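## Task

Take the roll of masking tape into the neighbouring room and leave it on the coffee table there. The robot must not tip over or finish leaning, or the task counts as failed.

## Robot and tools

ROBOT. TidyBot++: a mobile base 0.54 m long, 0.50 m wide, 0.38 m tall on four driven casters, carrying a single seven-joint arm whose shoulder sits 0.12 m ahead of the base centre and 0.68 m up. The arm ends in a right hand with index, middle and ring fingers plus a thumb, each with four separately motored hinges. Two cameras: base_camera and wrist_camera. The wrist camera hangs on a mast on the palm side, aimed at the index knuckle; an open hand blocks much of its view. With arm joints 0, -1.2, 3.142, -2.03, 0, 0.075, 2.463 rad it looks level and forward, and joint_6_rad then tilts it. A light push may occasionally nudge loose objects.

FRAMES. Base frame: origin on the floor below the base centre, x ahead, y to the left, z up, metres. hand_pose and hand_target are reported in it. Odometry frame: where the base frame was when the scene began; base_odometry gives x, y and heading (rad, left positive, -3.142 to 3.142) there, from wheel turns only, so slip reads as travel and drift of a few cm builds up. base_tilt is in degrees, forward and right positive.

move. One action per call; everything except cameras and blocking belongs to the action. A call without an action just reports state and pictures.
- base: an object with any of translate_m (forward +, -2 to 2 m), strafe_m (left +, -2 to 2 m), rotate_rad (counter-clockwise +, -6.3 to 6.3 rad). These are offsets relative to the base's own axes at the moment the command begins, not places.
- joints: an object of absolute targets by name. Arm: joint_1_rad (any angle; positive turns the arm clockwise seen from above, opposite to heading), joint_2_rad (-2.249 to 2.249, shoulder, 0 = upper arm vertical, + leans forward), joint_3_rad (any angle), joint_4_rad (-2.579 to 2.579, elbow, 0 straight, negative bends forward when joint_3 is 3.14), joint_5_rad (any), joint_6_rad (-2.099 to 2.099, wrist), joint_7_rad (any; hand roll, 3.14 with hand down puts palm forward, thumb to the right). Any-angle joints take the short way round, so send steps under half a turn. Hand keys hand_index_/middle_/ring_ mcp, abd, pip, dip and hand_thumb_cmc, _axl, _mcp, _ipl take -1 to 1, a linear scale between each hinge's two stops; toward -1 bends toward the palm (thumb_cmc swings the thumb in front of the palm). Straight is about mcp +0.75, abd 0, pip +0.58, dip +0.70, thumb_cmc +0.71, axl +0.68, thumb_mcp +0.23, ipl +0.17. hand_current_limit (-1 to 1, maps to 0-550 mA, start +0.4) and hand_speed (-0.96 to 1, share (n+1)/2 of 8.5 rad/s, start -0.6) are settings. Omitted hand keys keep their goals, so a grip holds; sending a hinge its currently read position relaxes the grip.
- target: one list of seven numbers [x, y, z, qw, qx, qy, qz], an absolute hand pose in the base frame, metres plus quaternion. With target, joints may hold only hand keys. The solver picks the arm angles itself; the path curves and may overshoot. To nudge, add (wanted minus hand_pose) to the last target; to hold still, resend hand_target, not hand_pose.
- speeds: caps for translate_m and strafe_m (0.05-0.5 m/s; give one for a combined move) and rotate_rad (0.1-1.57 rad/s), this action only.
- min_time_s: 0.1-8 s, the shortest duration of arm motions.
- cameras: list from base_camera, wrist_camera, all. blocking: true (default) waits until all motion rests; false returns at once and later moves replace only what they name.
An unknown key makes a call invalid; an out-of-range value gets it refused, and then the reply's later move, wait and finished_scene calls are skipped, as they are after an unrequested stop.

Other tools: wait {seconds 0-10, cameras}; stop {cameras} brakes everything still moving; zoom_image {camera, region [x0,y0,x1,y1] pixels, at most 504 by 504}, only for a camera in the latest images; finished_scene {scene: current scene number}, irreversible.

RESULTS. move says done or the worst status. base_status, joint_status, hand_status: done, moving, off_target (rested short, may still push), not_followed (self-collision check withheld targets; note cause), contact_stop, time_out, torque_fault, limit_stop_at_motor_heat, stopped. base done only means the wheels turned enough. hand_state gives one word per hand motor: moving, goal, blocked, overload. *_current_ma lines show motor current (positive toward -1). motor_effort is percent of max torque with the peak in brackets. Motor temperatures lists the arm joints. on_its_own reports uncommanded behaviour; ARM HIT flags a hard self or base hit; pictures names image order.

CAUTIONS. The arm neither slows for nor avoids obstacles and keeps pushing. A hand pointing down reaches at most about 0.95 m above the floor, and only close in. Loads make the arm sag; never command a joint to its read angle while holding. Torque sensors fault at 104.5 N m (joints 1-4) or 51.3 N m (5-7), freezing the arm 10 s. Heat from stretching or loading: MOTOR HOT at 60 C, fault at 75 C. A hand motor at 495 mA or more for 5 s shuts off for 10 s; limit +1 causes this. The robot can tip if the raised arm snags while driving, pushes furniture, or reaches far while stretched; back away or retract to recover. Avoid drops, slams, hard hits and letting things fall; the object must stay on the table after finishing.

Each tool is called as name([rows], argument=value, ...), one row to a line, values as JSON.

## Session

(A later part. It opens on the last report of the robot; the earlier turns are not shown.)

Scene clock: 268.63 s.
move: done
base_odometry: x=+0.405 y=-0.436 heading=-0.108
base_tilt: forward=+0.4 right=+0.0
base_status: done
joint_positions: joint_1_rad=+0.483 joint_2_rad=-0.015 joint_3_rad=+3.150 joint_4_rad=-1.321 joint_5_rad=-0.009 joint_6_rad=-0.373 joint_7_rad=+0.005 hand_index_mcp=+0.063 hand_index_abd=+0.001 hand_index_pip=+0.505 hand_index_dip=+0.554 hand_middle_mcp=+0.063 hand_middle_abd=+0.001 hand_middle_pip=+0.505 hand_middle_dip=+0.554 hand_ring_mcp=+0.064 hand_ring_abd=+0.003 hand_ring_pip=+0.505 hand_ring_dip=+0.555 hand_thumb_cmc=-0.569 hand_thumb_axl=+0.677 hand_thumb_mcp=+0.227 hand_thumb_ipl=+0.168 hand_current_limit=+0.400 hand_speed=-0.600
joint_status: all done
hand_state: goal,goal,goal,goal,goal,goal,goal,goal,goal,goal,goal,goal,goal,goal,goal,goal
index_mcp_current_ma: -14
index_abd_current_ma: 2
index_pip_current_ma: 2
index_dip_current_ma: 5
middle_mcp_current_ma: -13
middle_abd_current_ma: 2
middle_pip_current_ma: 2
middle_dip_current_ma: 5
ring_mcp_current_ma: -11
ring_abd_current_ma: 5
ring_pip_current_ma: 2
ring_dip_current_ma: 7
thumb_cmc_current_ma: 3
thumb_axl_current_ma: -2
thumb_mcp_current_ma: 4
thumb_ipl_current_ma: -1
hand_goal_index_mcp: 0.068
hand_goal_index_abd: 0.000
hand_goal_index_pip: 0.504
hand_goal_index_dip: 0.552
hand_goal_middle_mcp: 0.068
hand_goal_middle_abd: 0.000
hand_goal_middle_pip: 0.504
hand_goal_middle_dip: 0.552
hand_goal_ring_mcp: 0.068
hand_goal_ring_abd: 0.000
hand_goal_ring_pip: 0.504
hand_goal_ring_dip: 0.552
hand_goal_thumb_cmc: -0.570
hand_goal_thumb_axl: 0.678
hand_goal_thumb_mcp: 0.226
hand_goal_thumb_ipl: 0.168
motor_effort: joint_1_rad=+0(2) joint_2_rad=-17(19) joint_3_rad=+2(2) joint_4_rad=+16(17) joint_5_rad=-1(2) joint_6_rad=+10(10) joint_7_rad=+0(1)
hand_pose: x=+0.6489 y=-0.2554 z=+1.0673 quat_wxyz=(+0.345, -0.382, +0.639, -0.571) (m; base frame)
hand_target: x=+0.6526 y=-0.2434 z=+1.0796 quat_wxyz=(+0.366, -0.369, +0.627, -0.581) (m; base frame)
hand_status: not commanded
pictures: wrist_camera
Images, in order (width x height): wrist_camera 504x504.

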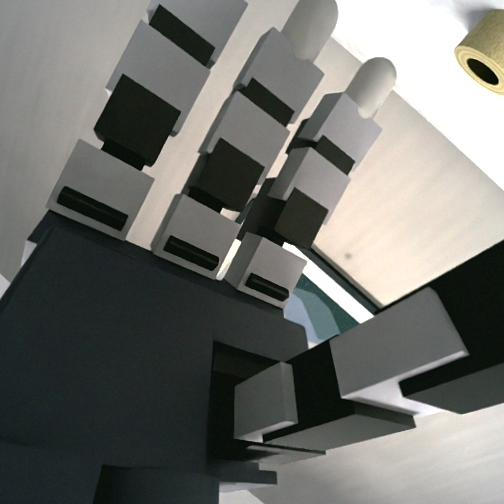

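move(base={"translate_m": 0.142}, speeds={"translate_m": 0.2}, joints={"joint_1_rad": 0.42}, min_time_s=1, cameras=[])

move(joints={"joint_1_rad": 0.42, "joint_2_rad": -0.046, "joint_3_rad": 3.142, "joint_4_rad": -1.448, "joint_5_rad": 0.02, "joint_6_rad": -0.225, "joint_7_rad": -0.05}, min_time_s=1.5, cameras=["wrist_camera"])

zoom_image(camera="wrist_camera", region=[344, 0, 504, 160])

Scene clock: 304.43 s.
move: done
base_odometry: x=+0.546 y=-0.451 heading=-0.108
base_tilt: forward=+0.4 right=+0.1
base_status: done
joint_positions: joint_1_rad=+0.432 joint_2_rad=-0.018 joint_3_rad=+3.150 joint_4_rad=-1.322 joint_5_rad=-0.009 joint_6_rad=-0.372 joint_7_rad=+0.005 hand_index_mcp=+0.063 hand_index_abd=+0.001 hand_index_pip=+0.505 hand_index_dip=+0.554 hand_middle_mcp=+0.063 hand_middle_abd=+0.001 hand_middle_pip=+0.505 hand_middle_dip=+0.554 hand_ring_mcp=+0.064 hand_ring_abd=+0.003 hand_ring_pip=+0.505 hand_ring_dip=+0.555 hand_thumb_cmc=-0.569 hand_thumb_axl=+0.677 hand_thumb_mcp=+0.227 hand_thumb_ipl=+0.168 hand_current_limit=+0.400 hand_speed=-0.600
joint_status: all done
hand_state: goal,goal,goal,goal,goal,goal,goal,goal,goal,goal,goal,goal,goal,goal,goal,goal
index_mcp_current_ma: -14
index_abd_current_ma: 2
index_pip_current_ma: 2
index_dip_current_ma: 5
middle_mcp_current_ma: -14
middle_abd_current_ma: 2
middle_pip_current_ma: 2
middle_dip_current_ma: 5
ring_mcp_current_ma: -12
ring_abd_current_ma: 5
ring_pip_current_ma: 2
ring_dip_current_ma: 7
thumb_cmc_current_ma: 3
thumb_axl_current_ma: -2
thumb_mcp_current_ma: 4
thumb_ipl_current_ma: -1
hand_goal_index_mcp: 0.068
hand_goal_index_abd: 0.000
hand_goal_index_pip: 0.504
hand_goal_index_dip: 0.552
hand_goal_middle_mcp: 0.068
hand_goal_middle_abd: 0.000
hand_goal_middle_pip: 0.504
hand_goal_middle_dip: 0.552
hand_goal_ring_mcp: 0.068
hand_goal_ring_abd: 0.000
hand_goal_ring_pip: 0.504
hand_goal_ring_dip: 0.552
hand_goal_thumb_cmc: -0.570
hand_goal_thumb_axl: 0.678
hand_goal_thumb_mcp: 0.226
hand_goal_thumb_ipl: 0.168
motor_effort: joint_1_rad=-1(2) joint_2_rad=-16(19) joint_3_rad=+0(1) joint_4_rad=+17(17) joint_5_rad=-1(2) joint_6_rad=+9(10) joint_7_rad=+0(1)
hand_pose: x=+0.6602 y=-0.2275 z=+1.0693 quat_wxyz=(+0.360, -0.398, +0.628, -0.564) (m; base frame)
hand_target: x=+0.6641 y=-0.2165 z=+1.0796 quat_wxyz=(+0.381, -0.384, +0.617, -0.572) (m; base frame)
hand_status: not commanded
pictures: none
No camera images: "cameras" was empty.

Scene clock: 306.23 s.
move: done
base_odometry: x=+0.546 y=-0.451 heading=-0.108
base_tilt: forward=+0.4 right=+0.1
base_status: not commanded
joint_positions: joint_1_rad=+0.432 joint_2_rad=-0.018 joint_3_rad=+3.150 joint_4_rad=-1.415 joint_5_rad=-0.009 joint_6_rad=-0.291 joint_7_rad=+0.005 hand_index_mcp=+0.063 hand_index_abd=+0.001 hand_index_pip=+0.505 hand_index_dip=+0.554 hand_middle_mcp=+0.063 hand_middle_abd=+0.001 hand_middle_pip=+0.505 hand_middle_dip=+0.554 hand_ring_mcp=+0.064 hand_ring_abd=+0.003 hand_ring_pip=+0.505 hand_ring_dip=+0.555 hand_thumb_cmc=-0.569 hand_thumb_axl=+0.677 hand_thumb_mcp=+0.227 hand_thumb_ipl=+0.168 hand_current_limit=+0.400 hand_speed=-0.600
joint_status: all done
hand_state: goal,goal,goal,goal,goal,goal,goal,goal,goal,goal,goal,goal,goal,goal,goal,goal
index_mcp_current_ma: -14
index_abd_current_ma: 2
index_pip_current_ma: 2
index_dip_current_ma: 5
middle_mcp_current_ma: -14
middle_abd_current_ma: 2
middle_pip_current_ma: 2
middle_dip_current_ma: 5
ring_mcp_current_ma: -12
ring_abd_current_ma: 5
ring_pip_current_ma: 2
ring_dip_current_ma: 7
thumb_cmc_current_ma: 3
thumb_axl_current_ma: -2
thumb_mcp_current_ma: 4
thumb_ipl_current_ma: -1
hand_goal_index_mcp: 0.068
hand_goal_index_abd: 0.000
hand_goal_index_pip: 0.504
hand_goal_index_dip: 0.552
hand_goal_middle_mcp: 0.068
hand_goal_middle_abd: 0.000
hand_goal_middle_pip: 0.504
hand_goal_middle_dip: 0.552
hand_goal_ring_mcp: 0.068
hand_goal_ring_abd: 0.000
hand_goal_ring_pip: 0.504
hand_goal_ring_dip: 0.552
hand_goal_thumb_cmc: -0.570
hand_goal_thumb_axl: 0.678
hand_goal_thumb_mcp: 0.226
hand_goal_thumb_ipl: 0.168
motor_effort: joint_1_rad=-1(2) joint_2_rad=-17(18) joint_3_rad=+0(2) joint_4_rad=+17(18) joint_5_rad=-1(2) joint_6_rad=+9(10) joint_7_rad=+0(1)
hand_pose: x=+0.6647 y=-0.2298 z=+1.0374 quat_wxyz=(+0.358, -0.400, +0.631, -0.560) (m; base frame)
hand_target: x=+0.6651 y=-0.2165 z=+1.0538 quat_wxyz=(+0.381, -0.385, +0.617, -0.572) (m; base frame)
hand_status: not commanded
pictures: wrist_camera
Images, in order (width x height): wrist_camera 504x504.

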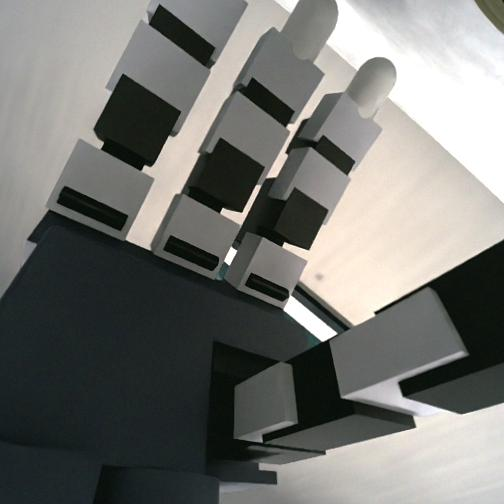

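Scaled by 3.150 from the camera's 504x504 image, which has a finer 720x720 frame.

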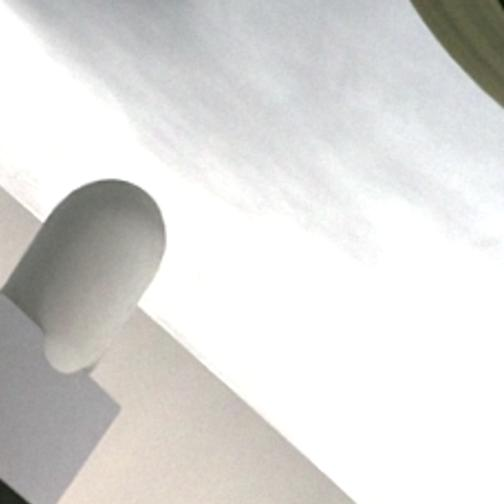

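move(joints={"joint_1_rad": 0.46, "joint_2_rad": -0.075, "joint_3_rad": 3.142, "joint_4_rad": -1.558, "joint_5_rad": 0.02, "joint_6_rad": -0.145, "joint_7_rad": -0.05}, min_time_s=1.5, cameras=["wrist_camera"])

Scene clock: 321.30 s.
move: done
base_odometry: x=+0.546 y=-0.451 heading=-0.108
base_tilt: forward=+0.3 right=+0.1
base_status: not commanded
joint_positions: joint_1_rad=+0.443 joint_2_rad=-0.043 joint_3_rad=+3.150 joint_4_rad=-1.522 joint_5_rad=-0.009 joint_6_rad=-0.208 joint_7_rad=+0.005 hand_index_mcp=+0.063 hand_index_abd=+0.001 hand_index_pip=+0.505 hand_index_dip=+0.554 hand_middle_mcp=+0.063 hand_middle_abd=+0.001 hand_middle_pip=+0.505 hand_middle_dip=+0.554 hand_ring_mcp=+0.064 hand_ring_abd=+0.003 hand_ring_pip=+0.505 hand_ring_dip=+0.555 hand_thumb_cmc=-0.567 hand_thumb_axl=+0.677 hand_thumb_mcp=+0.226 hand_thumb_ipl=+0.168 hand_current_limit=+0.400 hand_speed=-0.600
joint_status: all done
hand_state: goal,goal,goal,goal,goal,goal,goal,goal,goal,goal,goal,goal,goal,goal,goal,goal
index_mcp_current_ma: -14
index_abd_current_ma: 2
index_pip_current_ma: 2
index_dip_current_ma: 5
middle_mcp_current_ma: -14
middle_abd_current_ma: 2
middle_pip_current_ma: 2
middle_dip_current_ma: 5
ring_mcp_current_ma: -12
ring_abd_current_ma: 5
ring_pip_current_ma: 2
ring_dip_current_ma: 7
thumb_cmc_current_ma: 7
thumb_axl_current_ma: -2
thumb_mcp_current_ma: -1
thumb_ipl_current_ma: -1
hand_goal_index_mcp: 0.068
hand_goal_index_abd: 0.000
hand_goal_index_pip: 0.504
hand_goal_index_dip: 0.552
hand_goal_middle_mcp: 0.068
hand_goal_middle_abd: 0.000
hand_goal_middle_pip: 0.504
hand_goal_middle_dip: 0.552
hand_goal_ring_mcp: 0.068
hand_goal_ring_abd: 0.000
hand_goal_ring_pip: 0.504
hand_goal_ring_dip: 0.552
hand_goal_thumb_cmc: -0.570
hand_goal_thumb_axl: 0.678
hand_goal_thumb_mcp: 0.226
hand_goal_thumb_ipl: 0.168
motor_effort: joint_1_rad=+0(1) joint_2_rad=-16(17) joint_3_rad=+1(2) joint_4_rad=+17(18) joint_5_rad=-1(2) joint_6_rad=+9(11) joint_7_rad=-1(1)
hand_pose: x=+0.6556 y=-0.2329 z=+1.0119 quat_wxyz=(+0.355, -0.395, +0.634, -0.562) (m; base frame)
hand_target: x=+0.6481 y=-0.2337 z=+1.0276 quat_wxyz=(+0.370, -0.373, +0.624, -0.578) (m; base frame)
hand_status: not commanded
pictures: wrist_camera
Images, in order (width x height): wrist_camera 504x504.

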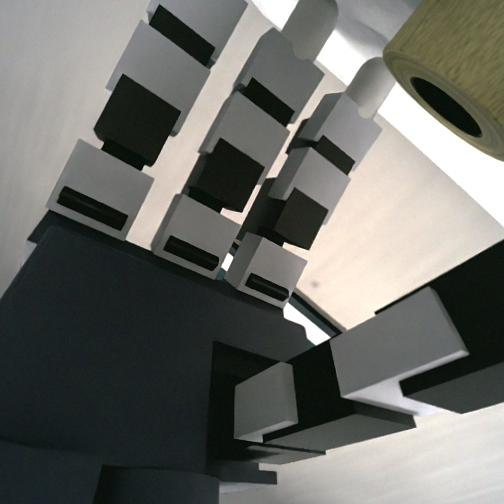

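move(joints={"hand_index_mcp": -0.42, "hand_middle_mcp": -0.42, "hand_thumb_mcp": -0.12, "hand_speed": -0.8}, cameras=["wrist_camera"])

Scene clock: 331.77 s.
move: off_target
base_odometry: x=+0.546 y=-0.451 heading=-0.108
base_tilt: forward=+0.4 right=+0.0
base_status: not commanded
joint_positions: joint_1_rad=+0.443 joint_2_rad=-0.047 joint_3_rad=+3.150 joint_4_rad=-1.522 joint_5_rad=-0.009 joint_6_rad=-0.193 joint_7_rad=+0.004 hand_index_mcp=-0.407 hand_index_abd=+0.008 hand_index_pip=+0.513 hand_index_dip=+0.557 hand_middle_mcp=-0.260 hand_middle_abd=-0.007 hand_middle_pip=+0.524 hand_middle_dip=+0.561 hand_ring_mcp=+0.064 hand_ring_abd=+0.003 hand_ring_pip=+0.505 hand_ring_dip=+0.555 hand_thumb_cmc=-0.565 hand_thumb_axl=+0.678 hand_thumb_mcp=-0.086 hand_thumb_ipl=+0.179 hand_current_limit=+0.400 hand_speed=-0.800
joint_status: hand_middle_mcp off_target (ended at -0.260, target -0.420); hand_thumb_mcp off_target (ended at -0.086, target -0.120); the others done
hand_state: goal,goal,goal,goal,blocked,goal,goal,goal,goal,goal,goal,goal,goal,goal,blocked,goal
index_mcp_current_ma: 43
index_abd_current_ma: 19
index_pip_current_ma: 25
index_dip_current_ma: 12
middle_mcp_current_ma: 385
middle_abd_current_ma: -15
middle_pip_current_ma: 63
middle_dip_current_ma: 26
ring_mcp_current_ma: -12
ring_abd_current_ma: 5
ring_pip_current_ma: 2
ring_dip_current_ma: 7
thumb_cmc_current_ma: 13
thumb_axl_current_ma: -1
thumb_mcp_current_ma: 162
thumb_ipl_current_ma: 47
hand_goal_index_mcp: -0.420
hand_goal_index_abd: 0.000
hand_goal_index_pip: 0.504
hand_goal_index_dip: 0.552
hand_goal_middle_mcp: -0.420
hand_goal_middle_abd: 0.000
hand_goal_middle_pip: 0.504
hand_goal_middle_dip: 0.552
hand_goal_ring_mcp: 0.068
hand_goal_ring_abd: 0.000
hand_goal_ring_pip: 0.504
hand_goal_ring_dip: 0.552
hand_goal_thumb_cmc: -0.570
hand_goal_thumb_axl: 0.678
hand_goal_thumb_mcp: -0.120
hand_goal_thumb_ipl: 0.168
motor_effort: joint_1_rad=+0(1) joint_2_rad=-15(16) joint_3_rad=+1(1) joint_4_rad=+15(17) joint_5_rad=-1(2) joint_6_rad=+8(10) joint_7_rad=+0(0)
hand_pose: x=+0.6560 y=-0.2332 z=+1.0182 quat_wxyz=(+0.358, -0.392, +0.629, -0.568) (m; base frame)
hand_target: x=+0.6481 y=-0.2337 z=+1.0276 quat_wxyz=(+0.370, -0.373, +0.624, -0.578) (m; base frame)
hand_status: not commanded
pictures: wrist_camera
Images, in order (width x height): wrist_camera 504x504.

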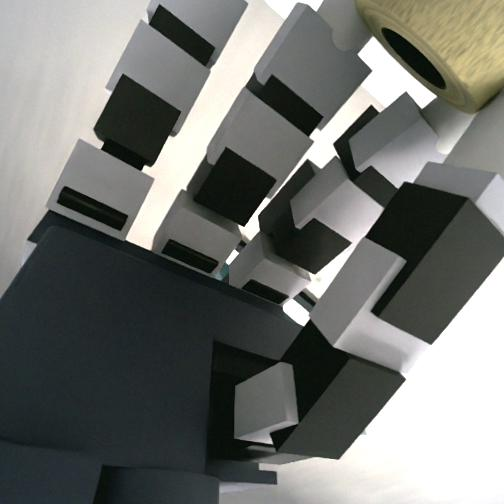

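zoom_image(camera="wrist_camera", region=[304, 0, 504, 200])

Scaled by 2.520 from the camera's 504x504 image, which has a finer 720x720 frame.

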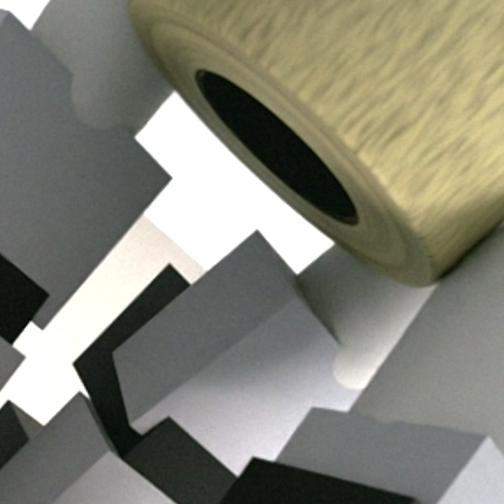

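move(joints={"hand_index_mcp": 0.068, "hand_middle_mcp": 0.068, "hand_thumb_mcp": 0.226, "hand_speed": -0.5}, cameras=[])

move(joints={"joint_1_rad": 0.482}, min_time_s=0.8, cameras=["wrist_camera"])

zoom_image(camera="wrist_camera", region=[304, 0, 504, 200])

Scene clock: 347.03 s.
move: done
base_odometry: x=+0.546 y=-0.451 heading=-0.108
base_tilt: forward=+0.4 right=+0.1
base_status: not commanded
joint_positions: joint_1_rad=+0.444 joint_2_rad=-0.047 joint_3_rad=+3.150 joint_4_rad=-1.527 joint_5_rad=-0.009 joint_6_rad=-0.193 joint_7_rad=+0.004 hand_index_mcp=+0.052 hand_index_abd=+0.003 hand_index_pip=+0.505 hand_index_dip=+0.554 hand_middle_mcp=+0.052 hand_middle_abd=-0.003 hand_middle_pip=+0.505 hand_middle_dip=+0.554 hand_ring_mcp=+0.064 hand_ring_abd=+0.003 hand_ring_pip=+0.505 hand_ring_dip=+0.555 hand_thumb_cmc=-0.568 hand_thumb_axl=+0.678 hand_thumb_mcp=+0.223 hand_thumb_ipl=+0.170 hand_current_limit=+0.400 hand_speed=-0.500
joint_status: all done
hand_state: goal,goal,goal,goal,goal,goal,goal,goal,goal,goal,goal,goal,goal,goal,goal,goal
index_mcp_current_ma: -53
index_abd_current_ma: 6
index_pip_current_ma: 3
index_dip_current_ma: 5
middle_mcp_current_ma: -53
middle_abd_current_ma: -7
middle_pip_current_ma: 3
middle_dip_current_ma: 6
ring_mcp_current_ma: -12
ring_abd_current_ma: 5
ring_pip_current_ma: 2
ring_dip_current_ma: 7
thumb_cmc_current_ma: 6
thumb_axl_current_ma: -1
thumb_mcp_current_ma: -11
thumb_ipl_current_ma: 7
hand_goal_index_mcp: 0.068
hand_goal_index_abd: 0.000
hand_goal_index_pip: 0.504
hand_goal_index_dip: 0.552
hand_goal_middle_mcp: 0.068
hand_goal_middle_abd: 0.000
hand_goal_middle_pip: 0.504
hand_goal_middle_dip: 0.552
hand_goal_ring_mcp: 0.068
hand_goal_ring_abd: 0.000
hand_goal_ring_pip: 0.504
hand_goal_ring_dip: 0.552
hand_goal_thumb_cmc: -0.570
hand_goal_thumb_axl: 0.678
hand_goal_thumb_mcp: 0.226
hand_goal_thumb_ipl: 0.168
motor_effort: joint_1_rad=-1(1) joint_2_rad=-16(16) joint_3_rad=+0(1) joint_4_rad=+17(17) joint_5_rad=-1(2) joint_6_rad=+10(10) joint_7_rad=+0(1)
hand_pose: x=+0.6556 y=-0.2332 z=+1.0154 quat_wxyz=(+0.357, -0.393, +0.630, -0.567) (m; base frame)
hand_target: x=+0.6481 y=-0.2337 z=+1.0276 quat_wxyz=(+0.370, -0.373, +0.624, -0.578) (m; base frame)
hand_status: not commanded
pictures: none
No camera images: "cameras" was empty.

Scene clock: 348.10 s.
move: done
base_odometry: x=+0.546 y=-0.451 heading=-0.108
base_tilt: forward=+0.4 right=+0.1
base_status: not commanded
joint_positions: joint_1_rad=+0.466 joint_2_rad=-0.047 joint_3_rad=+3.150 joint_4_rad=-1.527 joint_5_rad=-0.009 joint_6_rad=-0.193 joint_7_rad=+0.004 hand_index_mcp=+0.052 hand_index_abd=+0.003 hand_index_pip=+0.505 hand_index_dip=+0.554 hand_middle_mcp=+0.052 hand_middle_abd=-0.003 hand_middle_pip=+0.505 hand_middle_dip=+0.554 hand_ring_mcp=+0.064 hand_ring_abd=+0.003 hand_ring_pip=+0.505 hand_ring_dip=+0.555 hand_thumb_cmc=-0.568 hand_thumb_axl=+0.678 hand_thumb_mcp=+0.223 hand_thumb_ipl=+0.170 hand_current_limit=+0.400 hand_speed=-0.500
joint_status: all done
hand_state: goal,goal,goal,goal,goal,goal,goal,goal,goal,goal,goal,goal,goal,goal,goal,goal
index_mcp_current_ma: -53
index_abd_current_ma: 6
index_pip_current_ma: 3
index_dip_current_ma: 5
middle_mcp_current_ma: -53
middle_abd_current_ma: -7
middle_pip_current_ma: 3
middle_dip_current_ma: 6
ring_mcp_current_ma: -12
ring_abd_current_ma: 5
ring_pip_current_ma: 2
ring_dip_current_ma: 7
thumb_cmc_current_ma: 5
thumb_axl_current_ma: -1
thumb_mcp_current_ma: -11
thumb_ipl_current_ma: 7
hand_goal_index_mcp: 0.068
hand_goal_index_abd: 0.000
hand_goal_index_pip: 0.504
hand_goal_index_dip: 0.552
hand_goal_middle_mcp: 0.068
hand_goal_middle_abd: 0.000
hand_goal_middle_pip: 0.504
hand_goal_middle_dip: 0.552
hand_goal_ring_mcp: 0.068
hand_goal_ring_abd: 0.000
hand_goal_ring_pip: 0.504
hand_goal_ring_dip: 0.552
hand_goal_thumb_cmc: -0.570
hand_goal_thumb_axl: 0.678
hand_goal_thumb_mcp: 0.226
hand_goal_thumb_ipl: 0.168
motor_effort: joint_1_rad=+0(1) joint_2_rad=-16(16) joint_3_rad=+0(1) joint_4_rad=+17(17) joint_5_rad=-1(2) joint_6_rad=+10(10) joint_7_rad=+0(1)
hand_pose: x=+0.6503 y=-0.2449 z=+1.0154 quat_wxyz=(+0.351, -0.386, +0.634, -0.571) (m; base frame)
hand_target: x=+0.6428 y=-0.2453 z=+1.0276 quat_wxyz=(+0.363, -0.366, +0.628, -0.583) (m; base frame)
hand_status: not commanded
pictures: wrist_camera
Images, in order (width x height): wrist_camera 504x504.

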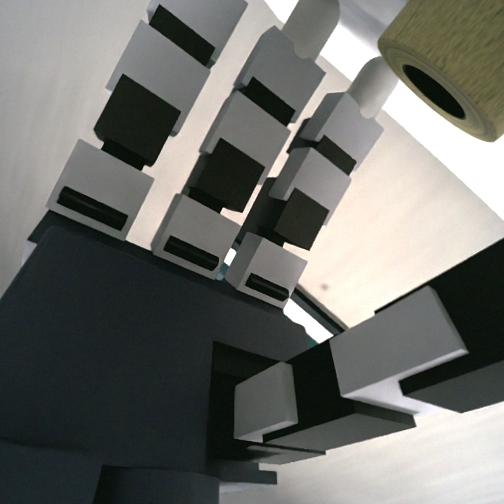

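Scaled by 2.520 from the camera's 504x504 image, which has a finer 720x720 frame.

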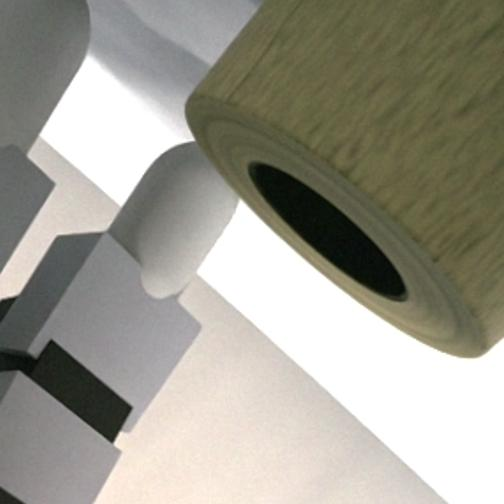

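move(joints={"joint_1_rad": 0.494}, min_time_s=0.5, cameras=[])

move(joints={"hand_index_mcp": -0.38, "hand_middle_mcp": -0.38, "hand_thumb_mcp": -0.12, "hand_speed": -0.8}, cameras=["wrist_camera"])

zoom_image(camera="wrist_camera", region=[304, 0, 504, 200])

Scene clock: 360.67 s.
move: done
base_odometry: x=+0.546 y=-0.451 heading=-0.108
base_tilt: forward=+0.4 right=+0.1
base_status: not commanded
joint_positions: joint_1_rad=+0.478 joint_2_rad=-0.047 joint_3_rad=+3.150 joint_4_rad=-1.527 joint_5_rad=-0.009 joint_6_rad=-0.193 joint_7_rad=+0.004 hand_index_mcp=+0.052 hand_index_abd=+0.003 hand_index_pip=+0.505 hand_index_dip=+0.554 hand_middle_mcp=+0.052 hand_middle_abd=-0.003 hand_middle_pip=+0.505 hand_middle_dip=+0.554 hand_ring_mcp=+0.064 hand_ring_abd=+0.003 hand_ring_pip=+0.505 hand_ring_dip=+0.555 hand_thumb_cmc=-0.568 hand_thumb_axl=+0.678 hand_thumb_mcp=+0.223 hand_thumb_ipl=+0.170 hand_current_limit=+0.400 hand_speed=-0.500
joint_status: all done
hand_state: goal,goal,goal,goal,goal,goal,goal,goal,goal,goal,goal,goal,goal,goal,goal,goal
index_mcp_current_ma: -53
index_abd_current_ma: 6
index_pip_current_ma: 3
index_dip_current_ma: 5
middle_mcp_current_ma: -53
middle_abd_current_ma: -7
middle_pip_current_ma: 3
middle_dip_current_ma: 6
ring_mcp_current_ma: -12
ring_abd_current_ma: 5
ring_pip_current_ma: 2
ring_dip_current_ma: 7
thumb_cmc_current_ma: 5
thumb_axl_current_ma: -1
thumb_mcp_current_ma: -11
thumb_ipl_current_ma: 7
hand_goal_index_mcp: 0.068
hand_goal_index_abd: 0.000
hand_goal_index_pip: 0.504
hand_goal_index_dip: 0.552
hand_goal_middle_mcp: 0.068
hand_goal_middle_abd: 0.000
hand_goal_middle_pip: 0.504
hand_goal_middle_dip: 0.552
hand_goal_ring_mcp: 0.068
hand_goal_ring_abd: 0.000
hand_goal_ring_pip: 0.504
hand_goal_ring_dip: 0.552
hand_goal_thumb_cmc: -0.570
hand_goal_thumb_axl: 0.678
hand_goal_thumb_mcp: 0.226
hand_goal_thumb_ipl: 0.168
motor_effort: joint_1_rad=-1(2) joint_2_rad=-16(16) joint_3_rad=+0(2) joint_4_rad=+17(17) joint_5_rad=-1(2) joint_6_rad=+9(10) joint_7_rad=+0(1)
hand_pose: x=+0.6472 y=-0.2516 z=+1.0154 quat_wxyz=(+0.348, -0.382, +0.637, -0.573) (m; base frame)
hand_target: x=+0.6399 y=-0.2515 z=+1.0276 quat_wxyz=(+0.360, -0.362, +0.630, -0.585) (m; base frame)
hand_status: not commanded
pictures: none
No camera images: "cameras" was empty.

Scene clock: 361.80 s.
move: off_target
base_odometry: x=+0.546 y=-0.451 heading=-0.108
base_tilt: forward=+0.4 right=+0.1
base_status: not commanded
joint_positions: joint_1_rad=+0.478 joint_2_rad=-0.049 joint_3_rad=+3.150 joint_4_rad=-1.527 joint_5_rad=-0.009 joint_6_rad=-0.188 joint_7_rad=+0.004 hand_index_mcp=-0.239 hand_index_abd=+0.003 hand_index_pip=+0.526 hand_index_dip=+0.561 hand_middle_mcp=-0.262 hand_middle_abd=-0.003 hand_middle_pip=+0.524 hand_middle_dip=+0.561 hand_ring_mcp=+0.064 hand_ring_abd=+0.003 hand_ring_pip=+0.505 hand_ring_dip=+0.555 hand_thumb_cmc=-0.575 hand_thumb_axl=+0.678 hand_thumb_mcp=-0.043 hand_thumb_ipl=+0.183 hand_current_limit=+0.400 hand_speed=-0.800
joint_status: hand_index_mcp off_target (ended at -0.239, target -0.380); hand_middle_mcp off_target (ended at -0.262, target -0.380); hand_thumb_mcp off_target (ended at -0.043, target -0.120); the others done
hand_state: blocked,goal,blocked,goal,blocked,goal,goal,goal,goal,goal,goal,goal,goal,goal,blocked,goal
index_mcp_current_ma: 385
index_abd_current_ma: 6
index_pip_current_ma: 73
index_dip_current_ma: 25
middle_mcp_current_ma: 385
middle_abd_current_ma: -6
middle_pip_current_ma: 62
middle_dip_current_ma: 26
ring_mcp_current_ma: -12
ring_abd_current_ma: 5
ring_pip_current_ma: 2
ring_dip_current_ma: 7
thumb_cmc_current_ma: -14
thumb_axl_current_ma: -1
thumb_mcp_current_ma: 385
thumb_ipl_current_ma: 63
hand_goal_index_mcp: -0.380
hand_goal_index_abd: 0.000
hand_goal_index_pip: 0.504
hand_goal_index_dip: 0.552
hand_goal_middle_mcp: -0.380
hand_goal_middle_abd: 0.000
hand_goal_middle_pip: 0.504
hand_goal_middle_dip: 0.552
hand_goal_ring_mcp: 0.068
hand_goal_ring_abd: 0.000
hand_goal_ring_pip: 0.504
hand_goal_ring_dip: 0.552
hand_goal_thumb_cmc: -0.570
hand_goal_thumb_axl: 0.678
hand_goal_thumb_mcp: -0.120
hand_goal_thumb_ipl: 0.168
motor_effort: joint_1_rad=-1(1) joint_2_rad=-15(16) joint_3_rad=+0(1) joint_4_rad=+14(17) joint_5_rad=-1(2) joint_6_rad=+7(10) joint_7_rad=+0(1)
hand_pose: x=+0.6471 y=-0.2516 z=+1.0180 quat_wxyz=(+0.349, -0.381, +0.635, -0.575) (m; base frame)
hand_target: x=+0.6399 y=-0.2515 z=+1.0276 quat_wxyz=(+0.360, -0.362, +0.630, -0.585) (m; base frame)
hand_status: not commanded
pictures: wrist_camera
Images, in order (width x height): wrist_camera 504x504.

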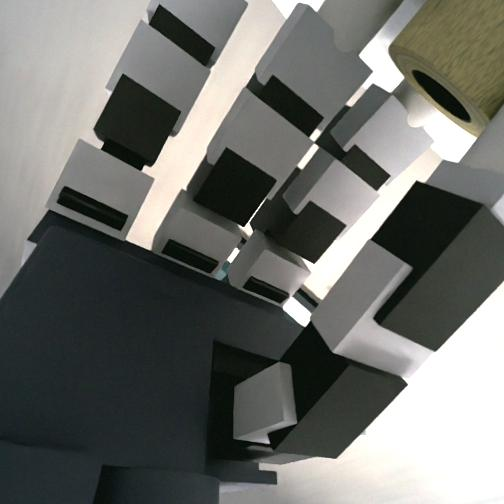

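Scaled by 2.520 from the camera's 504x504 image, which has a finer 720x720 frame.

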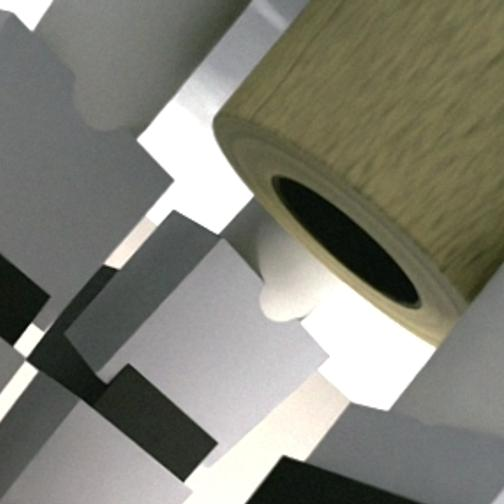

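move(joints={"hand_current_limit": 0.6, "hand_thumb_mcp": -0.14}, cameras=[])

move(joints={"joint_1_rad": 0.494, "joint_2_rad": 0.03, "joint_3_rad": 3.142, "joint_4_rad": -1.1, "joint_5_rad": 0.02, "joint_6_rad": -0.6, "joint_7_rad": -0.05}, min_time_s=2.5, cameras=["wrist_camera"])

zoom_image(camera="wrist_camera", region=[304, 0, 504, 200])

Scene clock: 378.40 s.
move: off_target
base_odometry: x=+0.546 y=-0.451 heading=-0.108
base_tilt: forward=+0.4 right=+0.1
base_status: not commanded
joint_positions: joint_1_rad=+0.478 joint_2_rad=-0.049 joint_3_rad=+3.150 joint_4_rad=-1.527 joint_5_rad=-0.009 joint_6_rad=-0.188 joint_7_rad=+0.004 hand_index_mcp=-0.239 hand_index_abd=+0.004 hand_index_pip=+0.529 hand_index_dip=+0.562 hand_middle_mcp=-0.265 hand_middle_abd=-0.003 hand_middle_pip=+0.526 hand_middle_dip=+0.563 hand_ring_mcp=+0.064 hand_ring_abd=+0.003 hand_ring_pip=+0.505 hand_ring_dip=+0.555 hand_thumb_cmc=-0.576 hand_thumb_axl=+0.677 hand_thumb_mcp=-0.048 hand_thumb_ipl=+0.185 hand_current_limit=+0.600 hand_speed=-0.800
joint_status: hand_thumb_mcp off_target (ended at -0.048, target -0.140); the others done
hand_state: blocked,goal,blocked,goal,blocked,goal,blocked,goal,goal,goal,goal,goal,goal,goal,blocked,goal
index_mcp_current_ma: 440
index_abd_current_ma: 7
index_pip_current_ma: 84
index_dip_current_ma: 28
middle_mcp_current_ma: 440
middle_abd_current_ma: -6
middle_pip_current_ma: 73
middle_dip_current_ma: 31
ring_mcp_current_ma: -12
ring_abd_current_ma: 5
ring_pip_current_ma: 2
ring_dip_current_ma: 7
thumb_cmc_current_ma: -18
thumb_axl_current_ma: -1
thumb_mcp_current_ma: 440
thumb_ipl_current_ma: 74
hand_goal_index_mcp: -0.380
hand_goal_index_abd: 0.000
hand_goal_index_pip: 0.504
hand_goal_index_dip: 0.552
hand_goal_middle_mcp: -0.380
hand_goal_middle_abd: 0.000
hand_goal_middle_pip: 0.504
hand_goal_middle_dip: 0.552
hand_goal_ring_mcp: 0.068
hand_goal_ring_abd: 0.000
hand_goal_ring_pip: 0.504
hand_goal_ring_dip: 0.552
hand_goal_thumb_cmc: -0.570
hand_goal_thumb_axl: 0.678
hand_goal_thumb_mcp: -0.140
hand_goal_thumb_ipl: 0.168
motor_effort: joint_1_rad=-1(1) joint_2_rad=-15(15) joint_3_rad=+0(1) joint_4_rad=+15(15) joint_5_rad=-2(2) joint_6_rad=+7(8) joint_7_rad=+0(1)
hand_pose: x=+0.6471 y=-0.2516 z=+1.0181 quat_wxyz=(+0.349, -0.381, +0.635, -0.575) (m; base frame)
hand_target: x=+0.6399 y=-0.2515 z=+1.0276 quat_wxyz=(+0.360, -0.362, +0.630, -0.585) (m; base frame)
hand_status: not commanded
pictures: none
No camera images: "cameras" was empty.

Scene clock: 381.50 s.
move: done
base_odometry: x=+0.546 y=-0.451 heading=-0.108
base_tilt: forward=+0.4 right=+0.1
base_status: not commanded
joint_positions: joint_1_rad=+0.478 joint_2_rad=+0.010 joint_3_rad=+3.150 joint_4_rad=-1.135 joint_5_rad=-0.009 joint_6_rad=-0.528 joint_7_rad=+0.004 hand_index_mcp=-0.239 hand_index_abd=+0.004 hand_index_pip=+0.529 hand_index_dip=+0.562 hand_middle_mcp=-0.358 hand_middle_abd=-0.005 hand_middle_pip=+0.513 hand_middle_dip=+0.558 hand_ring_mcp=+0.064 hand_ring_abd=+0.003 hand_ring_pip=+0.505 hand_ring_dip=+0.555 hand_thumb_cmc=-0.572 hand_thumb_axl=+0.677 hand_thumb_mcp=-0.048 hand_thumb_ipl=+0.186 hand_current_limit=+0.600 hand_speed=-0.800
joint_status: all done
hand_state: blocked,goal,blocked,goal,blocked,goal,goal,goal,goal,goal,goal,goal,goal,goal,blocked,goal
index_mcp_current_ma: 440
index_abd_current_ma: 8
index_pip_current_ma: 84
index_dip_current_ma: 28
middle_mcp_current_ma: 75
middle_abd_current_ma: -12
middle_pip_current_ma: 27
middle_dip_current_ma: 15
ring_mcp_current_ma: -12
ring_abd_current_ma: 5
ring_pip_current_ma: 2
ring_dip_current_ma: 7
thumb_cmc_current_ma: -5
thumb_axl_current_ma: -1
thumb_mcp_current_ma: 440
thumb_ipl_current_ma: 82
hand_goal_index_mcp: -0.380
hand_goal_index_abd: 0.000
hand_goal_index_pip: 0.504
hand_goal_index_dip: 0.552
hand_goal_middle_mcp: -0.380
hand_goal_middle_abd: 0.000
hand_goal_middle_pip: 0.504
hand_goal_middle_dip: 0.552
hand_goal_ring_mcp: 0.068
hand_goal_ring_abd: 0.000
hand_goal_ring_pip: 0.504
hand_goal_ring_dip: 0.552
hand_goal_thumb_cmc: -0.570
hand_goal_thumb_axl: 0.678
hand_goal_thumb_mcp: -0.140
hand_goal_thumb_ipl: 0.168
on_its_own: hand_middle_mcp moved -0.093 toward your old target -0.380
motor_effort: joint_1_rad=-1(1) joint_2_rad=-17(18) joint_3_rad=+0(2) joint_4_rad=+15(18) joint_5_rad=-1(2) joint_6_rad=+10(11) joint_7_rad=+0(1)
hand_pose: x=+0.6450 y=-0.2494 z=+1.1171 quat_wxyz=(+0.348, -0.383, +0.636, -0.573) (m; base frame)
hand_target: x=+0.6420 y=-0.2553 z=+1.1056 quat_wxyz=(+0.338, -0.376, +0.662, -0.554) (m; base frame)
hand_status: not commanded
pictures: wrist_camera
Images, in order (width x height): wrist_camera 504x504.

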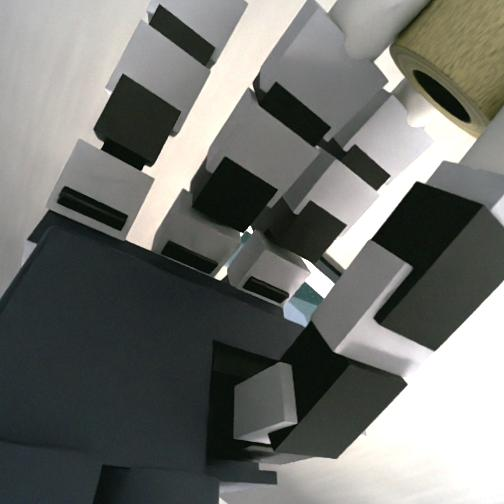

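Scaled by 2.520 from the camera's 504x504 image, which has a finer 720x720 frame.

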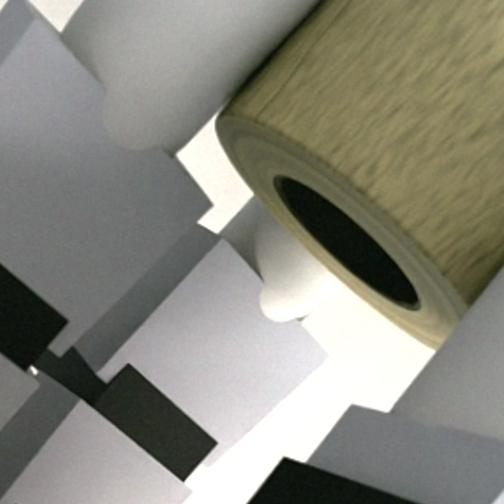

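move(base={"translate_m": -0.45, "strafe_m": -1.37}, speeds={"translate_m": 0.4}, joints={"joint_1_rad": 0.0, "joint_2_rad": -0.42, "joint_3_rad": 3.142, "joint_4_rad": -1.44, "joint_5_rad": 0.02, "joint_6_rad": -0.69, "joint_7_rad": -0.05}, min_time_s=3.5, cameras=["wrist_camera"])

move(base={"rotate_rad": 3.141}, speeds={"rotate_rad": 1.2}, cameras=["all"])

Scene clock: 394.23 s.
move: done
base_odometry: x=-0.049 y=-1.765 heading=-0.108
base_tilt: forward=+0.4 right=+0.1
base_status: done
joint_positions: joint_1_rad=+0.015 joint_2_rad=-0.403 joint_3_rad=+3.150 joint_4_rad=-1.409 joint_5_rad=-0.009 joint_6_rad=-0.619 joint_7_rad=+0.004 hand_index_mcp=-0.239 hand_index_abd=+0.004 hand_index_pip=+0.529 hand_index_dip=+0.562 hand_middle_mcp=-0.359 hand_middle_abd=-0.005 hand_middle_pip=+0.513 hand_middle_dip=+0.558 hand_ring_mcp=+0.064 hand_ring_abd=+0.003 hand_ring_pip=+0.505 hand_ring_dip=+0.555 hand_thumb_cmc=-0.571 hand_thumb_axl=+0.677 hand_thumb_mcp=-0.048 hand_thumb_ipl=+0.187 hand_current_limit=+0.600 hand_speed=-0.800
joint_status: all done
hand_state: blocked,goal,blocked,goal,blocked,goal,goal,goal,goal,goal,goal,goal,goal,goal,blocked,goal
index_mcp_current_ma: 440
index_abd_current_ma: 9
index_pip_current_ma: 84
index_dip_current_ma: 28
middle_mcp_current_ma: 71
middle_abd_current_ma: -12
middle_pip_current_ma: 27
middle_dip_current_ma: 15
ring_mcp_current_ma: -12
ring_abd_current_ma: 5
ring_pip_current_ma: 2
ring_dip_current_ma: 7
thumb_cmc_current_ma: -3
thumb_axl_current_ma: -1
thumb_mcp_current_ma: 440
thumb_ipl_current_ma: 83
hand_goal_index_mcp: -0.380
hand_goal_index_abd: 0.000
hand_goal_index_pip: 0.504
hand_goal_index_dip: 0.552
hand_goal_middle_mcp: -0.380
hand_goal_middle_abd: 0.000
hand_goal_middle_pip: 0.504
hand_goal_middle_dip: 0.552
hand_goal_ring_mcp: 0.068
hand_goal_ring_abd: 0.000
hand_goal_ring_pip: 0.504
hand_goal_ring_dip: 0.552
hand_goal_thumb_cmc: -0.570
hand_goal_thumb_axl: 0.678
hand_goal_thumb_mcp: -0.140
hand_goal_thumb_ipl: 0.168
motor_effort: joint_1_rad=-1(2) joint_2_rad=-4(18) joint_3_rad=+0(3) joint_4_rad=+15(17) joint_5_rad=-1(3) joint_6_rad=+10(11) joint_7_rad=+0(1)
hand_pose: x=+0.5164 y=+0.0153 z=+1.1361 quat_wxyz=(+0.484, -0.507, +0.519, -0.489) (m; base frame)
hand_target: x=+0.5025 y=+0.0229 z=+1.1053 quat_wxyz=(+0.469, -0.521, +0.546, -0.459) (m; base frame)
hand_status: not commanded
pictures: wrist_camera
Images, in order (width x height): wrist_camera 504x504.

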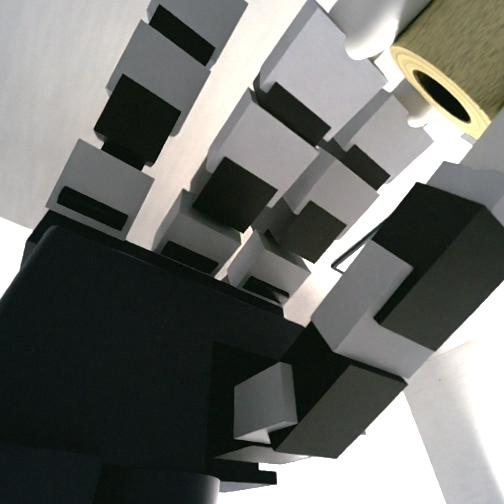

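Scene clock: 397.90 s.
move: done
base_odometry: x=-0.049 y=-1.765 heading=+3.033
base_tilt: forward=+0.4 right=+0.1
base_status: done
joint_positions: joint_1_rad=+0.012 joint_2_rad=-0.403 joint_3_rad=+3.150 joint_4_rad=-1.410 joint_5_rad=-0.009 joint_6_rad=-0.619 joint_7_rad=+0.004 hand_index_mcp=-0.239 hand_index_abd=+0.004 hand_index_pip=+0.529 hand_index_dip=+0.562 hand_middle_mcp=-0.360 hand_middle_abd=-0.005 hand_middle_pip=+0.513 hand_middle_dip=+0.558 hand_ring_mcp=+0.064 hand_ring_abd=+0.002 hand_ring_pip=+0.505 hand_ring_dip=+0.555 hand_thumb_cmc=-0.571 hand_thumb_axl=+0.677 hand_thumb_mcp=-0.048 hand_thumb_ipl=+0.187 hand_current_limit=+0.600 hand_speed=-0.800
joint_status: not commanded
hand_state: blocked,goal,blocked,goal,blocked,goal,goal,goal,goal,goal,goal,goal,goal,goal,blocked,goal
index_mcp_current_ma: 440
index_abd_current_ma: 9
index_pip_current_ma: 84
index_dip_current_ma: 28
middle_mcp_current_ma: 70
middle_abd_current_ma: -12
middle_pip_current_ma: 27
middle_dip_current_ma: 15
ring_mcp_current_ma: -12
ring_abd_current_ma: 5
ring_pip_current_ma: 2
ring_dip_current_ma: 7
thumb_cmc_current_ma: -2
thumb_axl_current_ma: -1
thumb_mcp_current_ma: 440
thumb_ipl_current_ma: 83
hand_goal_index_mcp: -0.380
hand_goal_index_abd: 0.000
hand_goal_index_pip: 0.504
hand_goal_index_dip: 0.552
hand_goal_middle_mcp: -0.380
hand_goal_middle_abd: 0.000
hand_goal_middle_pip: 0.504
hand_goal_middle_dip: 0.552
hand_goal_ring_mcp: 0.068
hand_goal_ring_abd: 0.000
hand_goal_ring_pip: 0.504
hand_goal_ring_dip: 0.552
hand_goal_thumb_cmc: -0.570
hand_goal_thumb_axl: 0.678
hand_goal_thumb_mcp: -0.140
hand_goal_thumb_ipl: 0.168
motor_effort: joint_1_rad=-1(1) joint_2_rad=-3(5) joint_3_rad=+0(2) joint_4_rad=+15(16) joint_5_rad=-1(2) joint_6_rad=+9(11) joint_7_rad=+0(1)
hand_pose: x=+0.5163 y=+0.0166 z=+1.1359 quat_wxyz=(+0.484, -0.508, +0.519, -0.488) (m; base frame)
hand_target: x=+0.5025 y=+0.0229 z=+1.1053 quat_wxyz=(+0.469, -0.521, +0.546, -0.459) (m; base frame)
hand_status: not commanded
pictures: base_camera, wrist_camera
Images, in order (width x height): base_camera 644x364, wrist_camera 504x504.

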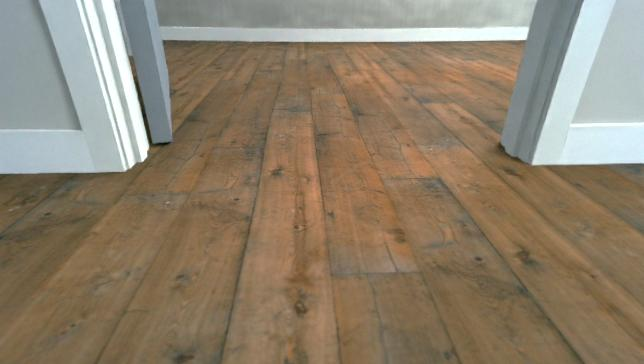

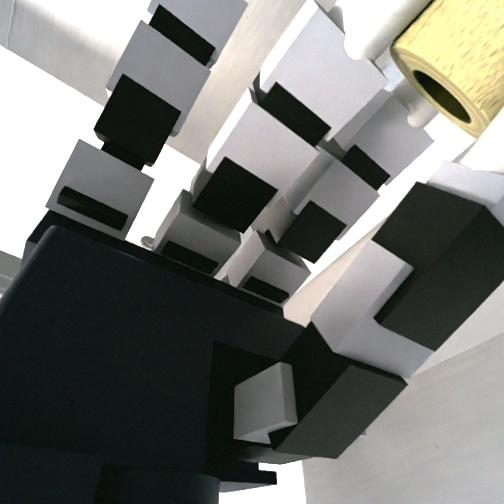

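move(base={"translate_m": 1.45, "strafe_m": -0.02}, cameras=["base_camera"])

move(base={"rotate_rad": -1.2}, speeds={"rotate_rad": 1.2}, cameras=["all"])

Scene clock: 411.27 s.
move: done
base_odometry: x=-1.489 y=-1.588 heading=+3.034
base_tilt: forward=+0.4 right=+0.1
base_status: done
joint_positions: joint_1_rad=+0.012 joint_2_rad=-0.414 joint_3_rad=+3.150 joint_4_rad=-1.412 joint_5_rad=-0.009 joint_6_rad=-0.620 joint_7_rad=+0.004 hand_index_mcp=-0.239 hand_index_abd=+0.004 hand_index_pip=+0.529 hand_index_dip=+0.562 hand_middle_mcp=-0.360 hand_middle_abd=-0.005 hand_middle_pip=+0.513 hand_middle_dip=+0.558 hand_ring_mcp=+0.063 hand_ring_abd=+0.002 hand_ring_pip=+0.505 hand_ring_dip=+0.555 hand_thumb_cmc=-0.571 hand_thumb_axl=+0.677 hand_thumb_mcp=-0.048 hand_thumb_ipl=+0.187 hand_current_limit=+0.600 hand_speed=-0.800
joint_status: not commanded
hand_state: blocked,goal,blocked,goal,goal,goal,goal,goal,goal,goal,goal,goal,goal,goal,blocked,goal
index_mcp_current_ma: 440
index_abd_current_ma: 9
index_pip_current_ma: 84
index_dip_current_ma: 28
middle_mcp_current_ma: 67
middle_abd_current_ma: -12
middle_pip_current_ma: 27
middle_dip_current_ma: 15
ring_mcp_current_ma: -13
ring_abd_current_ma: 5
ring_pip_current_ma: 2
ring_dip_current_ma: 7
thumb_cmc_current_ma: -2
thumb_axl_current_ma: -1
thumb_mcp_current_ma: 440
thumb_ipl_current_ma: 84
hand_goal_index_mcp: -0.380
hand_goal_index_abd: 0.000
hand_goal_index_pip: 0.504
hand_goal_index_dip: 0.552
hand_goal_middle_mcp: -0.380
hand_goal_middle_abd: 0.000
hand_goal_middle_pip: 0.504
hand_goal_middle_dip: 0.552
hand_goal_ring_mcp: 0.068
hand_goal_ring_abd: 0.000
hand_goal_ring_pip: 0.504
hand_goal_ring_dip: 0.552
hand_goal_thumb_cmc: -0.570
hand_goal_thumb_axl: 0.678
hand_goal_thumb_mcp: -0.140
hand_goal_thumb_ipl: 0.168
motor_effort: joint_1_rad=-1(1) joint_2_rad=-3(6) joint_3_rad=+1(2) joint_4_rad=+15(16) joint_5_rad=-1(2) joint_6_rad=+9(11) joint_7_rad=+0(1)
hand_pose: x=+0.5114 y=+0.0166 z=+1.1384 quat_wxyz=(+0.486, -0.506, +0.517, -0.490) (m; base frame)
hand_target: x=+0.5025 y=+0.0229 z=+1.1053 quat_wxyz=(+0.469, -0.521, +0.546, -0.459) (m; base frame)
hand_status: not commanded
pictures: base_camera
Images, in order (width x height): base_camera 644x364.

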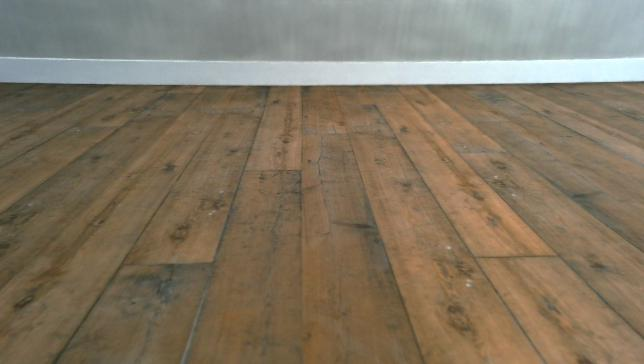

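Scene clock: 413.33 s.
move: done
base_odometry: x=-1.489 y=-1.588 heading=+1.834
base_tilt: forward=+0.3 right=+0.1
base_status: done
joint_positions: joint_1_rad=+0.011 joint_2_rad=-0.414 joint_3_rad=+3.150 joint_4_rad=-1.412 joint_5_rad=-0.009 joint_6_rad=-0.620 joint_7_rad=+0.004 hand_index_mcp=-0.239 hand_index_abd=+0.004 hand_index_pip=+0.529 hand_index_dip=+0.562 hand_middle_mcp=-0.360 hand_middle_abd=-0.005 hand_middle_pip=+0.513 hand_middle_dip=+0.558 hand_ring_mcp=+0.063 hand_ring_abd=+0.002 hand_ring_pip=+0.505 hand_ring_dip=+0.555 hand_thumb_cmc=-0.571 hand_thumb_axl=+0.677 hand_thumb_mcp=-0.048 hand_thumb_ipl=+0.187 hand_current_limit=+0.600 hand_speed=-0.800
joint_status: not commanded
hand_state: blocked,goal,blocked,goal,goal,goal,goal,goal,goal,goal,goal,goal,goal,goal,blocked,goal
index_mcp_current_ma: 440
index_abd_current_ma: 9
index_pip_current_ma: 84
index_dip_current_ma: 28
middle_mcp_current_ma: 67
middle_abd_current_ma: -12
middle_pip_current_ma: 27
middle_dip_current_ma: 15
ring_mcp_current_ma: -13
ring_abd_current_ma: 5
ring_pip_current_ma: 2
ring_dip_current_ma: 7
thumb_cmc_current_ma: -2
thumb_axl_current_ma: -1
thumb_mcp_current_ma: 440
thumb_ipl_current_ma: 84
hand_goal_index_mcp: -0.380
hand_goal_index_abd: 0.000
hand_goal_index_pip: 0.504
hand_goal_index_dip: 0.552
hand_goal_middle_mcp: -0.380
hand_goal_middle_abd: 0.000
hand_goal_middle_pip: 0.504
hand_goal_middle_dip: 0.552
hand_goal_ring_mcp: 0.068
hand_goal_ring_abd: 0.000
hand_goal_ring_pip: 0.504
hand_goal_ring_dip: 0.552
hand_goal_thumb_cmc: -0.570
hand_goal_thumb_axl: 0.678
hand_goal_thumb_mcp: -0.140
hand_goal_thumb_ipl: 0.168
motor_effort: joint_1_rad=-1(1) joint_2_rad=-3(4) joint_3_rad=+0(3) joint_4_rad=+15(15) joint_5_rad=-2(2) joint_6_rad=+10(11) joint_7_rad=+0(1)
hand_pose: x=+0.5114 y=+0.0170 z=+1.1384 quat_wxyz=(+0.486, -0.507, +0.517, -0.490) (m; base frame)
hand_target: x=+0.5025 y=+0.0229 z=+1.1053 quat_wxyz=(+0.469, -0.521, +0.546, -0.459) (m; base frame)
hand_status: not commanded
pictures: base_camera, wrist_camera
Images, in order (width x height): base_camera 644x364, wrist_camera 504x504.

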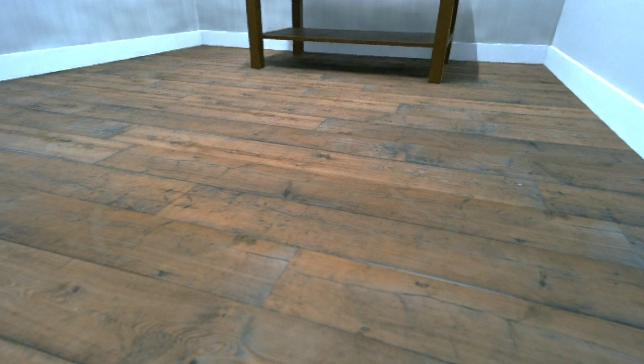

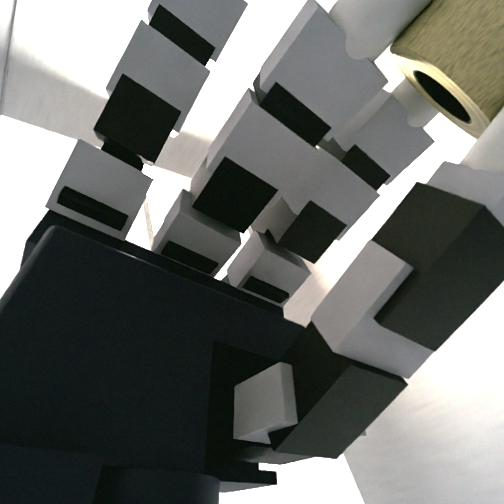

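move(base={"rotate_rad": -0.371}, cameras=[])

move(base={"translate_m": 1.12, "strafe_m": 0.61}, speeds={"translate_m": 0.45}, cameras=["base_camera", "wrist_camera"])

Scene clock: 422.93 s.
move: done
base_odometry: x=-1.489 y=-1.588 heading=+1.463
base_tilt: forward=+0.4 right=+0.1
base_status: done
joint_positions: joint_1_rad=+0.010 joint_2_rad=-0.414 joint_3_rad=+3.150 joint_4_rad=-1.412 joint_5_rad=-0.009 joint_6_rad=-0.620 joint_7_rad=+0.004 hand_index_mcp=-0.239 hand_index_abd=+0.004 hand_index_pip=+0.529 hand_index_dip=+0.562 hand_middle_mcp=-0.360 hand_middle_abd=-0.006 hand_middle_pip=+0.513 hand_middle_dip=+0.558 hand_ring_mcp=+0.063 hand_ring_abd=+0.002 hand_ring_pip=+0.505 hand_ring_dip=+0.555 hand_thumb_cmc=-0.571 hand_thumb_axl=+0.677 hand_thumb_mcp=-0.048 hand_thumb_ipl=+0.187 hand_current_limit=+0.600 hand_speed=-0.800
joint_status: not commanded
hand_state: blocked,goal,blocked,goal,goal,goal,goal,goal,goal,goal,goal,goal,goal,goal,blocked,goal
index_mcp_current_ma: 440
index_abd_current_ma: 9
index_pip_current_ma: 84
index_dip_current_ma: 28
middle_mcp_current_ma: 67
middle_abd_current_ma: -12
middle_pip_current_ma: 27
middle_dip_current_ma: 15
ring_mcp_current_ma: -13
ring_abd_current_ma: 5
ring_pip_current_ma: 2
ring_dip_current_ma: 7
thumb_cmc_current_ma: -2
thumb_axl_current_ma: -1
thumb_mcp_current_ma: 440
thumb_ipl_current_ma: 84
hand_goal_index_mcp: -0.380
hand_goal_index_abd: 0.000
hand_goal_index_pip: 0.504
hand_goal_index_dip: 0.552
hand_goal_middle_mcp: -0.380
hand_goal_middle_abd: 0.000
hand_goal_middle_pip: 0.504
hand_goal_middle_dip: 0.552
hand_goal_ring_mcp: 0.068
hand_goal_ring_abd: 0.000
hand_goal_ring_pip: 0.504
hand_goal_ring_dip: 0.552
hand_goal_thumb_cmc: -0.570
hand_goal_thumb_axl: 0.678
hand_goal_thumb_mcp: -0.140
hand_goal_thumb_ipl: 0.168
motor_effort: joint_1_rad=-1(2) joint_2_rad=-3(4) joint_3_rad=+1(2) joint_4_rad=+15(15) joint_5_rad=-1(2) joint_6_rad=+10(10) joint_7_rad=+0(1)
hand_pose: x=+0.5114 y=+0.0175 z=+1.1384 quat_wxyz=(+0.487, -0.507, +0.517, -0.489) (m; base frame)
hand_target: x=+0.5025 y=+0.0229 z=+1.1053 quat_wxyz=(+0.469, -0.521, +0.546, -0.459) (m; base frame)
hand_status: not commanded
pictures: none
No camera images: "cameras" was empty.

Scene clock: 427.00 s.
move: done
base_odometry: x=-1.974 y=-0.409 heading=+1.462
base_tilt: forward=+0.4 right=+0.1
base_status: done
joint_positions: joint_1_rad=+0.010 joint_2_rad=-0.415 joint_3_rad=+3.150 joint_4_rad=-1.412 joint_5_rad=-0.009 joint_6_rad=-0.621 joint_7_rad=+0.004 hand_index_mcp=-0.239 hand_index_abd=+0.004 hand_index_pip=+0.529 hand_index_dip=+0.562 hand_middle_mcp=-0.361 hand_middle_abd=-0.006 hand_middle_pip=+0.513 hand_middle_dip=+0.558 hand_ring_mcp=+0.063 hand_ring_abd=+0.002 hand_ring_pip=+0.505 hand_ring_dip=+0.555 hand_thumb_cmc=-0.571 hand_thumb_axl=+0.677 hand_thumb_mcp=-0.048 hand_thumb_ipl=+0.187 hand_current_limit=+0.600 hand_speed=-0.800
joint_status: not commanded
hand_state: blocked,goal,blocked,goal,goal,goal,goal,goal,goal,goal,goal,goal,goal,goal,blocked,goal
index_mcp_current_ma: 440
index_abd_current_ma: 9
index_pip_current_ma: 84
index_dip_current_ma: 28
middle_mcp_current_ma: 65
middle_abd_current_ma: -12
middle_pip_current_ma: 27
middle_dip_current_ma: 15
ring_mcp_current_ma: -14
ring_abd_current_ma: 5
ring_pip_current_ma: 2
ring_dip_current_ma: 7
thumb_cmc_current_ma: -2
thumb_axl_current_ma: -1
thumb_mcp_current_ma: 440
thumb_ipl_current_ma: 84
hand_goal_index_mcp: -0.380
hand_goal_index_abd: 0.000
hand_goal_index_pip: 0.504
hand_goal_index_dip: 0.552
hand_goal_middle_mcp: -0.380
hand_goal_middle_abd: 0.000
hand_goal_middle_pip: 0.504
hand_goal_middle_dip: 0.552
hand_goal_ring_mcp: 0.068
hand_goal_ring_abd: 0.000
hand_goal_ring_pip: 0.504
hand_goal_ring_dip: 0.552
hand_goal_thumb_cmc: -0.570
hand_goal_thumb_axl: 0.678
hand_goal_thumb_mcp: -0.140
hand_goal_thumb_ipl: 0.168
motor_effort: joint_1_rad=-1(1) joint_2_rad=-3(6) joint_3_rad=+0(2) joint_4_rad=+15(16) joint_5_rad=-2(2) joint_6_rad=+10(11) joint_7_rad=+0(1)
hand_pose: x=+0.5107 y=+0.0175 z=+1.1385 quat_wxyz=(+0.487, -0.507, +0.516, -0.489) (m; base frame)
hand_target: x=+0.5025 y=+0.0229 z=+1.1053 quat_wxyz=(+0.469, -0.521, +0.546, -0.459) (m; base frame)
hand_status: not commanded
pictures: base_camera, wrist_camera
Images, in order (width x height): base_camera 644x364, wrist_camera 504x504.

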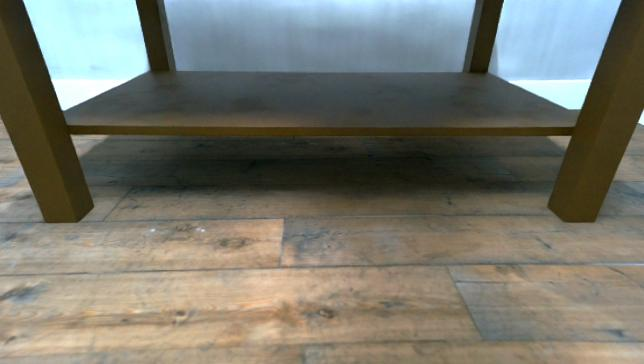

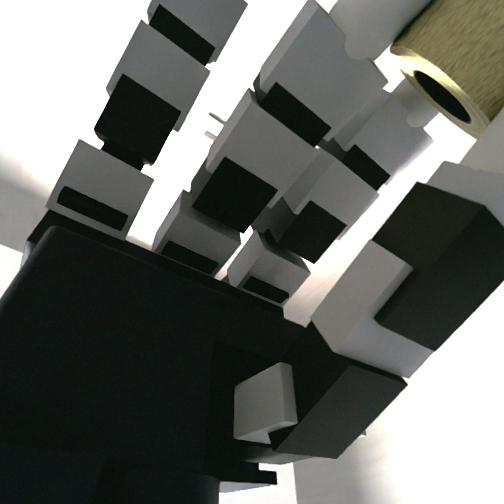

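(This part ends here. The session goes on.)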